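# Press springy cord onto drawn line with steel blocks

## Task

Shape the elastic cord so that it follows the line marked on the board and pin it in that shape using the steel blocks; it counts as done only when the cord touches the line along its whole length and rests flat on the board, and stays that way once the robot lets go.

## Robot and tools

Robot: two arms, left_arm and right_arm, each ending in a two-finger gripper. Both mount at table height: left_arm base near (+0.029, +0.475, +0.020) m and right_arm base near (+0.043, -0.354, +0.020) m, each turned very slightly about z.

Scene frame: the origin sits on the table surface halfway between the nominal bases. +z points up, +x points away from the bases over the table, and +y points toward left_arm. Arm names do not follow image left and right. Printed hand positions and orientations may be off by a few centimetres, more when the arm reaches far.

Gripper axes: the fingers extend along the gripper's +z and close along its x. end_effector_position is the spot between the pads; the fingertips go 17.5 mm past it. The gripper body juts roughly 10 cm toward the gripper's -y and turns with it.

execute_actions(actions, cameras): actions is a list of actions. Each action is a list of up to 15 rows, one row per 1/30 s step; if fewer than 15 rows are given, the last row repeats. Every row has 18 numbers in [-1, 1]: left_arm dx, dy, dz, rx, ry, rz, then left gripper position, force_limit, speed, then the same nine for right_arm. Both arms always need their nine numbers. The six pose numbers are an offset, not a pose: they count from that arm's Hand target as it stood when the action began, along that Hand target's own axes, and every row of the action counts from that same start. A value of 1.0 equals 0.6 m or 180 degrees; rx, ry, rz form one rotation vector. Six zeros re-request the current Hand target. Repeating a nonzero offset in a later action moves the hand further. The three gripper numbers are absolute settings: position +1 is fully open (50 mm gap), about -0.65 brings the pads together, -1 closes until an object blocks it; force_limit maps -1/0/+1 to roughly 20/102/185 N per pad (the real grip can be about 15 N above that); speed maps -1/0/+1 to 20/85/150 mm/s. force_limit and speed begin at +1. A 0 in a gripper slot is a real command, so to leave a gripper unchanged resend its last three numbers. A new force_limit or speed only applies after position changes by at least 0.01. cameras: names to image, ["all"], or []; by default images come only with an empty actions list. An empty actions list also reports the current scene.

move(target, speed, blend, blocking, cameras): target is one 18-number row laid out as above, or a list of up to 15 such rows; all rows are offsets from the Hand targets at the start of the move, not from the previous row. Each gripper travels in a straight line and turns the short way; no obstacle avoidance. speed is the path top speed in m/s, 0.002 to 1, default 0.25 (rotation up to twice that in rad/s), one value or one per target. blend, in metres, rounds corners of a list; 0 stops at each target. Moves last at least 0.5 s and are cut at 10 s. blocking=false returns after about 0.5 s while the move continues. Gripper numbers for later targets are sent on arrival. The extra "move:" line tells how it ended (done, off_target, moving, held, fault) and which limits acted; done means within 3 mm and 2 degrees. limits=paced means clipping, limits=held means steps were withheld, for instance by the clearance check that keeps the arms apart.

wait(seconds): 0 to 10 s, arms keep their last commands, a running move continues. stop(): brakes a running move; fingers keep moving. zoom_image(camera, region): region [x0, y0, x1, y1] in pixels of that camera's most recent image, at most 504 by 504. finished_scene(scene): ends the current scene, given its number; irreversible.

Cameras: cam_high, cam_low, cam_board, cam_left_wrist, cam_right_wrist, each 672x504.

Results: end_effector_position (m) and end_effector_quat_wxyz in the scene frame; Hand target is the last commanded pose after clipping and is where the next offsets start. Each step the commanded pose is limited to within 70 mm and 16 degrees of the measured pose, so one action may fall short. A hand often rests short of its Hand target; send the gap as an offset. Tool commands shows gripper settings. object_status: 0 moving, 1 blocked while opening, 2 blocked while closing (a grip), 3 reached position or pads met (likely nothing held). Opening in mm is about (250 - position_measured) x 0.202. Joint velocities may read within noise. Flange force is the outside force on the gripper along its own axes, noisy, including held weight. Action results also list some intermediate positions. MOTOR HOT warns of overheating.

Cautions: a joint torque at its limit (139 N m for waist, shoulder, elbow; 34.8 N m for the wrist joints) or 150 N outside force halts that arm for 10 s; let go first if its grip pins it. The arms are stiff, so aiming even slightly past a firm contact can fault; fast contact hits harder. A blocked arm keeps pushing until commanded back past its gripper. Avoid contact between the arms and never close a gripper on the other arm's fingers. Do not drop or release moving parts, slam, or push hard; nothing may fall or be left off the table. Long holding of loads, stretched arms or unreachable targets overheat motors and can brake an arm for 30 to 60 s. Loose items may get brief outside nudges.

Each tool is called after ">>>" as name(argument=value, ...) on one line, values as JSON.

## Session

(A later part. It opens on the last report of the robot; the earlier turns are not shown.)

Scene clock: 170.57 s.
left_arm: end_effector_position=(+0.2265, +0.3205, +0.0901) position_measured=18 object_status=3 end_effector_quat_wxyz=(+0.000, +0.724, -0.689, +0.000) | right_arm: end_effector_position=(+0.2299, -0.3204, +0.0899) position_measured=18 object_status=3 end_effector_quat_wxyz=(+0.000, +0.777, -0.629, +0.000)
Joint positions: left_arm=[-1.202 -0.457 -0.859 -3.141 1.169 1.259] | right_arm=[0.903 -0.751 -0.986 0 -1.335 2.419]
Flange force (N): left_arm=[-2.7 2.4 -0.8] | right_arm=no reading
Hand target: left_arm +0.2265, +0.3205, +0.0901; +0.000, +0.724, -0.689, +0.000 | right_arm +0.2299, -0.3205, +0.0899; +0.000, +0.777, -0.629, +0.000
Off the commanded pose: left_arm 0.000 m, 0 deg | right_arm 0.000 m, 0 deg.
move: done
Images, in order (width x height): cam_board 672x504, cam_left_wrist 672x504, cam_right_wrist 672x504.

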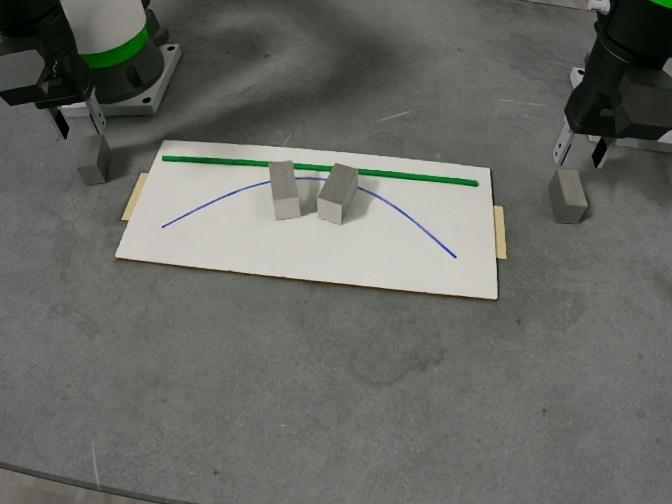

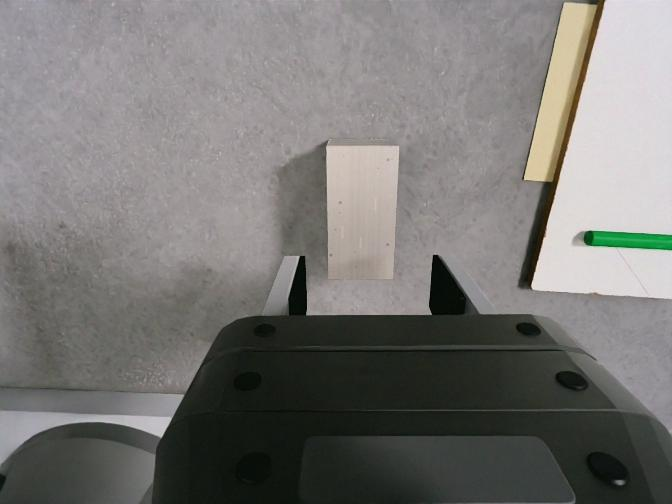

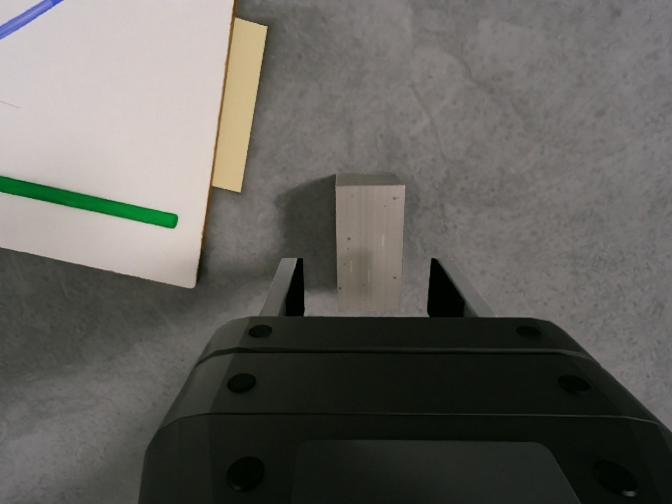

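>>> move(target=[[0,-0.0067,0.1085,0,0,0,0.9,-0.3,0,0.0075,0.02,0.1082,0,0,0,0.9,-0.3,0],[0,-0.0067,0.1085,0,0,0,-1,-0.3,0,0.0075,0.02,0.1082,0,0,0,-1,-0.3,0],[0,-0.0067,0.02,0,0,0,-1,-0.3,0,0.0075,0.02,0.02,0,0,0,-1,-0.3,0],[0.2292,0.1071,0.0335,0,0,0.0156,-1,-0.3,0,-0.2184,0.0624,0.0332,0,0,0.0667,-1,-0.3,0]], speed=[0.1,0.15,0.15,0.25], cameras=["cam_left_wrist","cam_right_wrist","cam_board"])

Scene clock: 190.37 s.
left_arm: end_effector_position=(+0.1690, +0.1799, +0.0700) position_measured=104 object_status=2 end_effector_quat_wxyz=(+0.000, +0.707, -0.707, +0.000) | right_arm: end_effector_position=(+0.1661, -0.2001, +0.0700) position_measured=104 object_status=2 end_effector_quat_wxyz=(+0.000, +0.707, -0.707, +0.000)
Joint positions: left_arm=[-1.529 -0.163 -0.713 -3.141 1.02 1.537] | right_arm=[1.588 -0.683 -1.011 0 -1.243 1.525]
Flange force (N): left_arm=[-1.9 0.7 5.1] | right_arm=no reading
Hand target: left_arm +0.1690, +0.1799, +0.0700; +0.000, +0.707, -0.707, +0.000 | right_arm +0.1661, -0.2001, +0.0700; +0.000, +0.707, -0.707, +0.000
Off the commanded pose: left_arm 0.000 m, 0 deg | right_arm 0.000 m, 0 deg.
move: done
Images, in order (width x height): cam_board 672x504, cam_left_wrist 672x504, cam_right_wrist 672x504.

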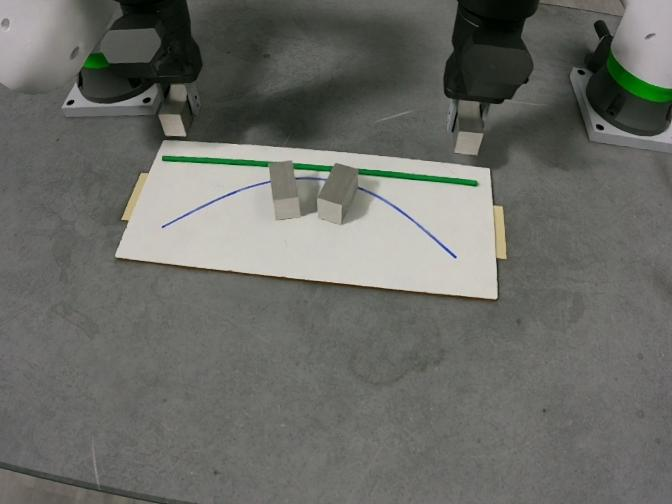

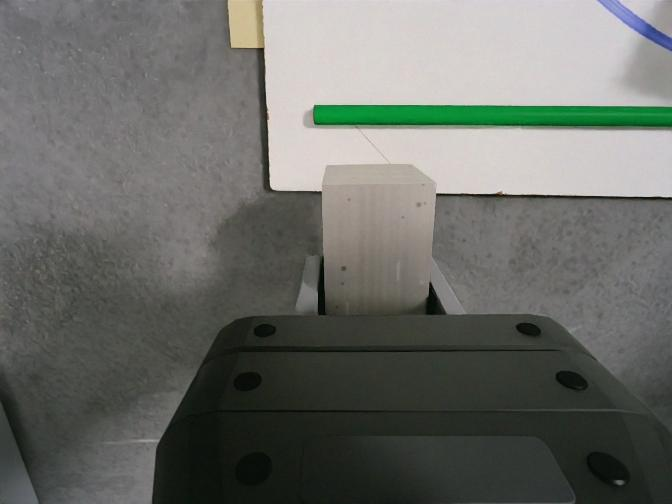

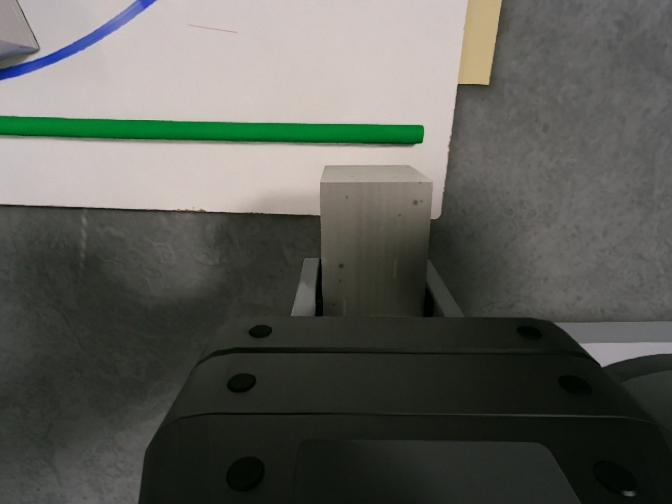

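>>> move(target=[[0,0,0.062,0,0,0,-1,-0.3,0,0.0117,0,0.063,0,0,0,-1,-0.3,0],[-0.0118,-0.1133,0.062,0,0,0.1111,-1,-0.3,0,0.0065,-0.1078,0.063,0,0,-0.1083,-1,-0.3,0],[-0.0157,-0.205,0.062,0,0,0.2278,-1,-0.3,0,0.0057,-0.1912,0.063,0,0,-0.2167,-1,-0.3,0]], speed=[0.06,0.05,0.04], blend=[0,0.01,0], cameras=["cam_left_wrist","cam_right_wrist","cam_board"])

>>> zoom_image(camera="cam_board", region=[120, 120, 500, 300])

Scene clock: 210.97 s.
left_arm: end_effector_position=(+0.2921, +0.1894, +0.0328) position_measured=104 object_status=2 end_effector_quat_wxyz=(+0.000, -0.415, +0.910, +0.000) | right_arm: end_effector_position=(+0.2808, -0.2035, +0.0322) position_measured=104 object_status=2 end_effector_quat_wxyz=(+0.000, +0.903, -0.430, +0.000)
Joint positions: left_arm=[-1.161 0.07 -0.599 -3.142 0.902 0.453] | right_arm=[1.016 -0.234 -0.875 0 -0.93 2.777]
Flange force (N): left_arm=[-0.4 1.8 5.3] | right_arm=[-4.2 9.7 3.5]
Hand target: left_arm +0.2920, +0.1894, +0.0328; +0.000, -0.415, +0.910, +0.000 | right_arm +0.2808, -0.2035, +0.0322; +0.000, +0.903, -0.430, +0.000
Off the commanded pose: left_arm 0.000 m, 0 deg | right_arm 0.000 m, 0 deg.
move: done
Images, in order (width x height): cam_board 672x504, cam_left_wrist 672x504, cam_right_wrist 672x504.

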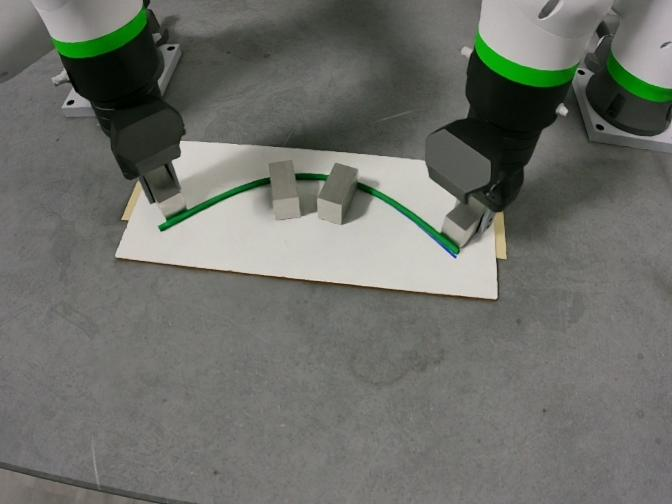

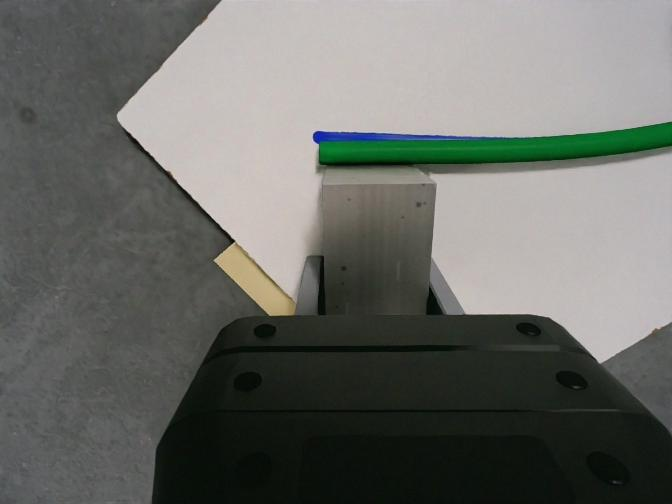

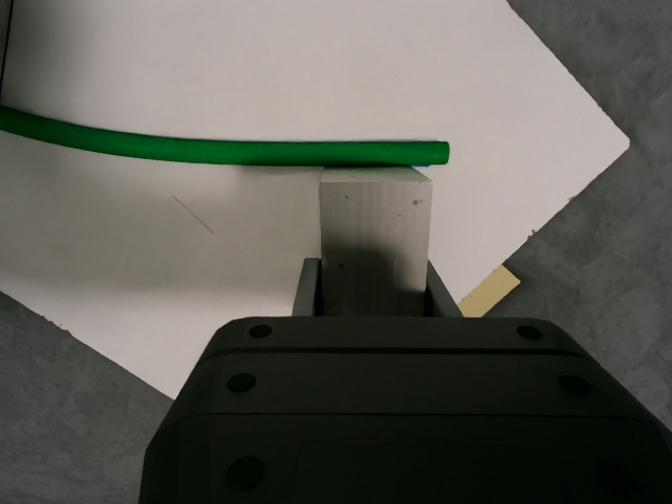

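Scaled by 1.326.

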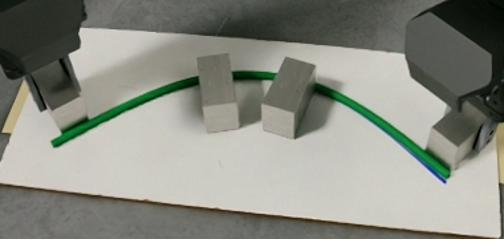

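>>> zoom_image(camera="cam_right_wrist", region=[280, 100, 500, 220])

>>> zoom_image(camera="cam_board", region=[140, 140, 300, 250])

Scaled by 2.291.

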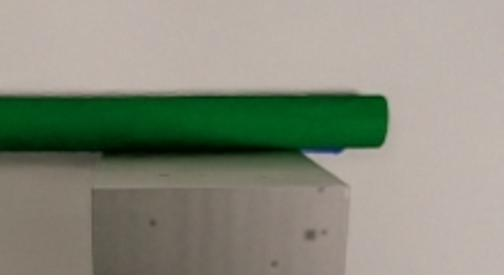

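Scaled by 3.150.

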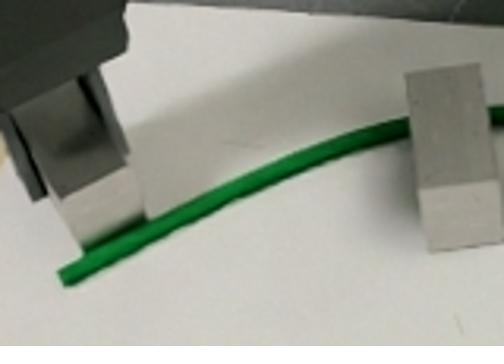

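>>> move(target=[[0,-0.007,0,0,0,0,-1,-0.3,0,0,0.0042,0,0,0,0,-1,-0.3,0],[-0.0067,-0.007,0,0,0,0,-1,-0.3,0,-0.0067,0.0042,0,0,0,0,-1,-0.3,0]], speed=0.02, cameras=["cam_left_wrist","cam_right_wrist","cam_board"])

>>> zoom_image(camera="cam_right_wrist", region=[280, 100, 500, 220])

>>> zoom_image(camera="cam_left_wrist", region=[280, 90, 500, 210])

Scene clock: 229.33 s.
left_arm: end_effector_position=(+0.2978, +0.1897, +0.0327) position_measured=104 object_status=2 end_effector_quat_wxyz=(+0.000, -0.415, +0.910, +0.000) | right_arm: end_effector_position=(+0.2763, -0.2020, +0.0322) position_measured=104 object_status=2 end_effector_quat_wxyz=(+0.000, +0.903, -0.430, +0.000)
Joint positions: left_arm=[-1.146 0.08 -0.589 -3.141 0.903 0.438] | right_arm=[1.035 -0.244 -0.882 0 -0.932 2.759]
Flange force (N): left_arm=[0.7 2.7 5.3] | right_arm=[-2.3 9.5 4.0]
Hand target: left_arm +0.2978, +0.1897, +0.0328; +0.000, -0.415, +0.910, +0.000 | right_arm +0.2763, -0.2020, +0.0322; +0.000, +0.903, -0.430, +0.000
Off the commanded pose: left_arm 0.000 m, 0 deg | right_arm 0.000 m, 0 deg.
move: done
Images, in order (width x height): cam_board 672x504, cam_left_wrist 672x504, cam_right_wrist 672x504.

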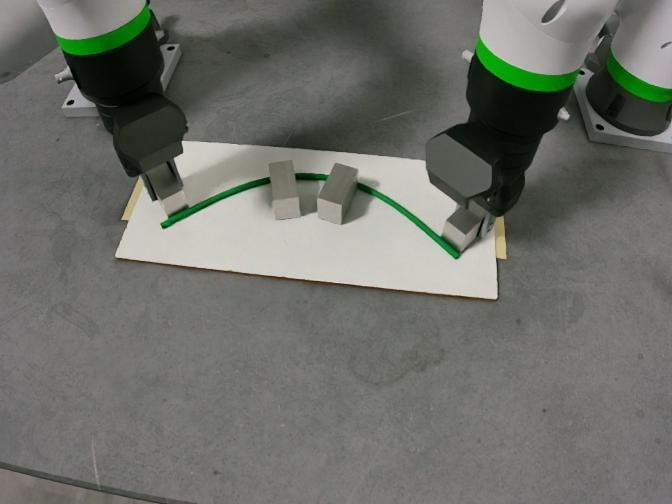

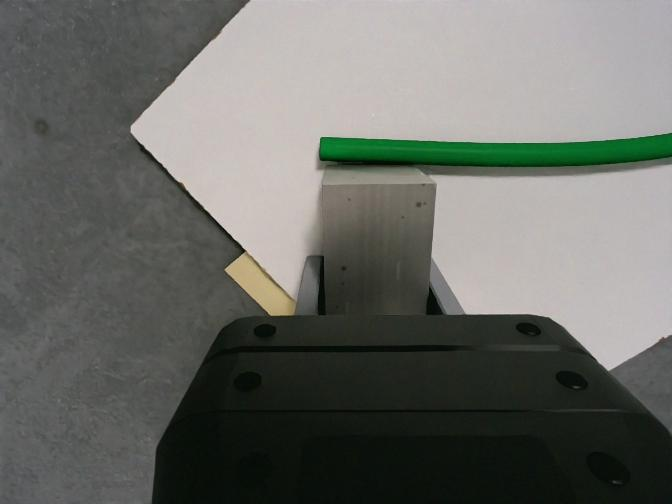

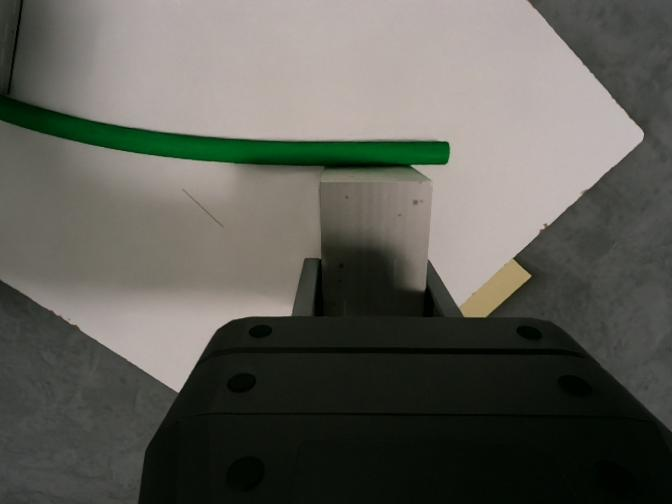

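Scaled by 2.291.

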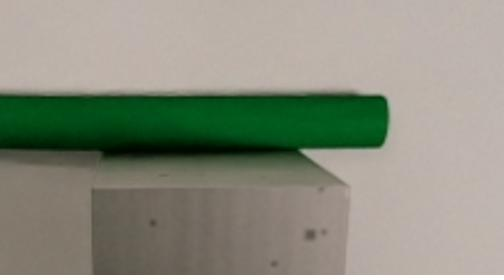

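Scaled by 2.291.

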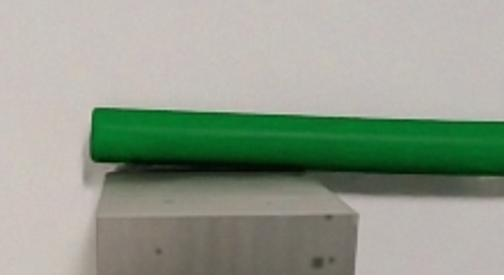

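>>> move(target=[[0,0,0.0017,0,0,0,-1,-0.3,0,0,0,0.0017,0,0,0,-1,-0.3,0],[0,0,0.0017,0,0,0,0.74,-0.7,-0.7,0,0,0.0017,0,0,0,0.74,-0.7,-0.7],[0,0,-0.2,0,0,0,0.74,-0.7,-0.7,0,0,-0.2,0,0,0,0.74,-0.7,-0.7]], speed=[0.02,0.05,0.15], cameras=["cam_left_wrist","cam_right_wrist","cam_board"])

>>> zoom_image(camera="cam_board", region=[140, 140, 320, 260])

>>> zoom_image(camera="cam_board", region=[300, 150, 480, 270])

>>> zoom_image(camera="cam_left_wrist", region=[280, 60, 672, 260])

>>> zoom_image(camera="cam_right_wrist", region=[0, 60, 460, 260])

Scene clock: 236.57 s.
left_arm: end_effector_position=(+0.2979, +0.1897, +0.1527) position_measured=42 object_status=3 end_effector_quat_wxyz=(+0.000, -0.415, +0.910, +0.000) | right_arm: end_effector_position=(+0.2763, -0.2019, +0.1522) position_measured=42 object_status=3 end_effector_quat_wxyz=(+0.000, +0.903, -0.430, +0.000)
Joint positions: left_arm=[-1.146 -0.083 -0.431 -3.141 1.224 0.438] | right_arm=[1.035 -0.424 -0.688 0 -1.307 2.759]
Flange force (N): left_arm=[-0.7 0.9 0.6] | right_arm=[-2.9 9.7 1.3]
Hand target: left_arm +0.2979, +0.1896, +0.1528; +0.000, -0.415, +0.910, +0.000 | right_arm +0.2763, -0.2019, +0.1522; +0.000, +0.903, -0.430, +0.000
Off the commanded pose: left_arm 0.000 m, 0 deg | right_arm 0.000 m, 0 deg.
move: done
Images, in order (width x height): cam_board 672x504, cam_left_wrist 672x504, cam_right_wrist 672x504.

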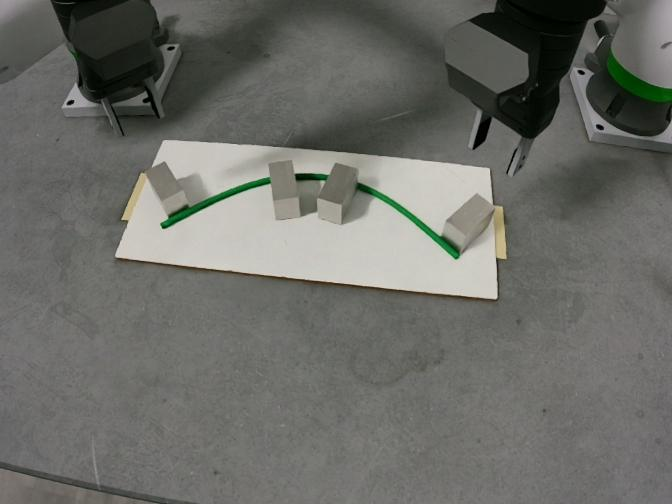

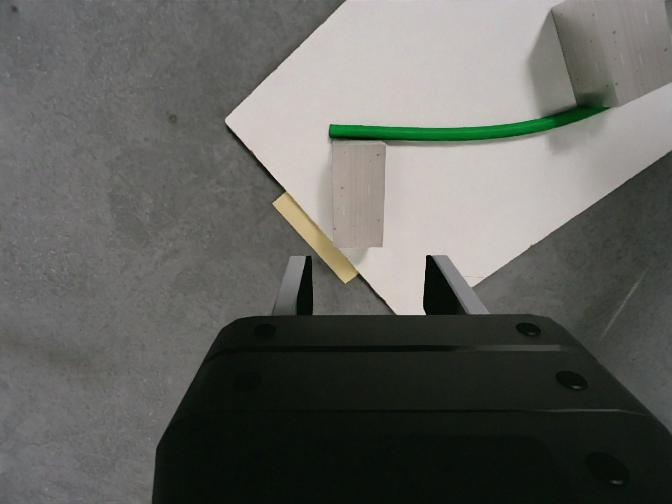

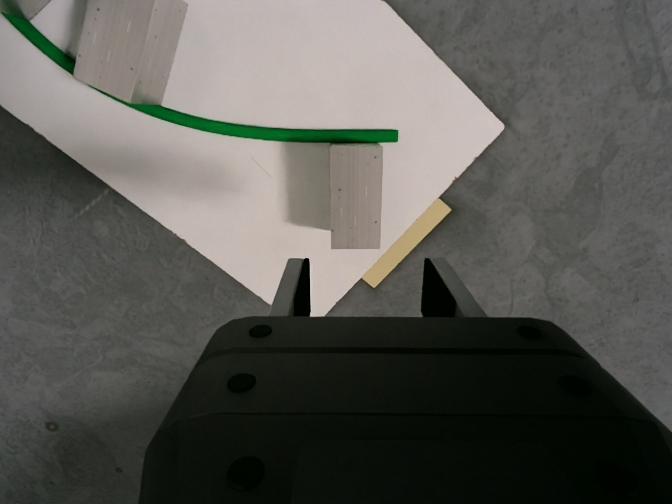

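Scaled by 2.800.

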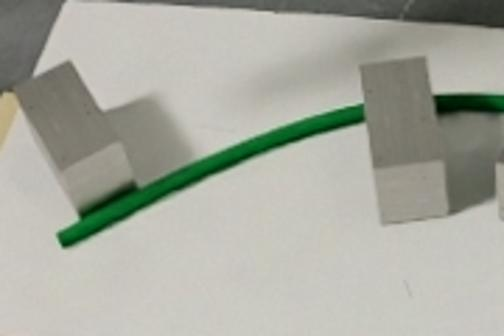

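Scaled by 2.800.

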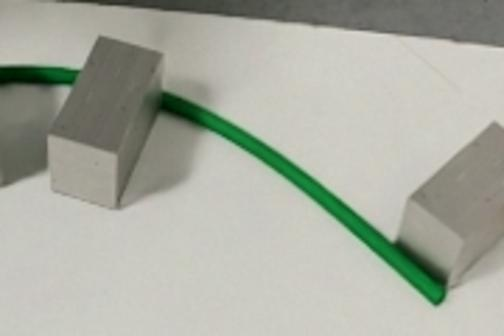

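Scaled by 1.286.

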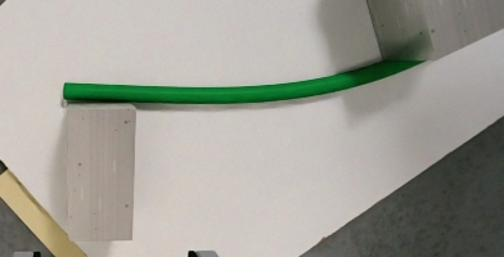

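Scaled by 1.096.

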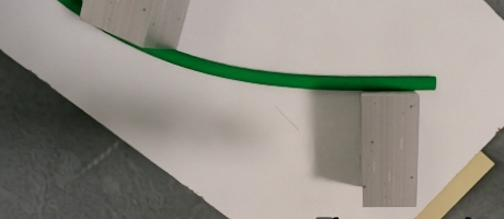

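>>> finished_scene(scene=2)

The scene is finished: the task was done.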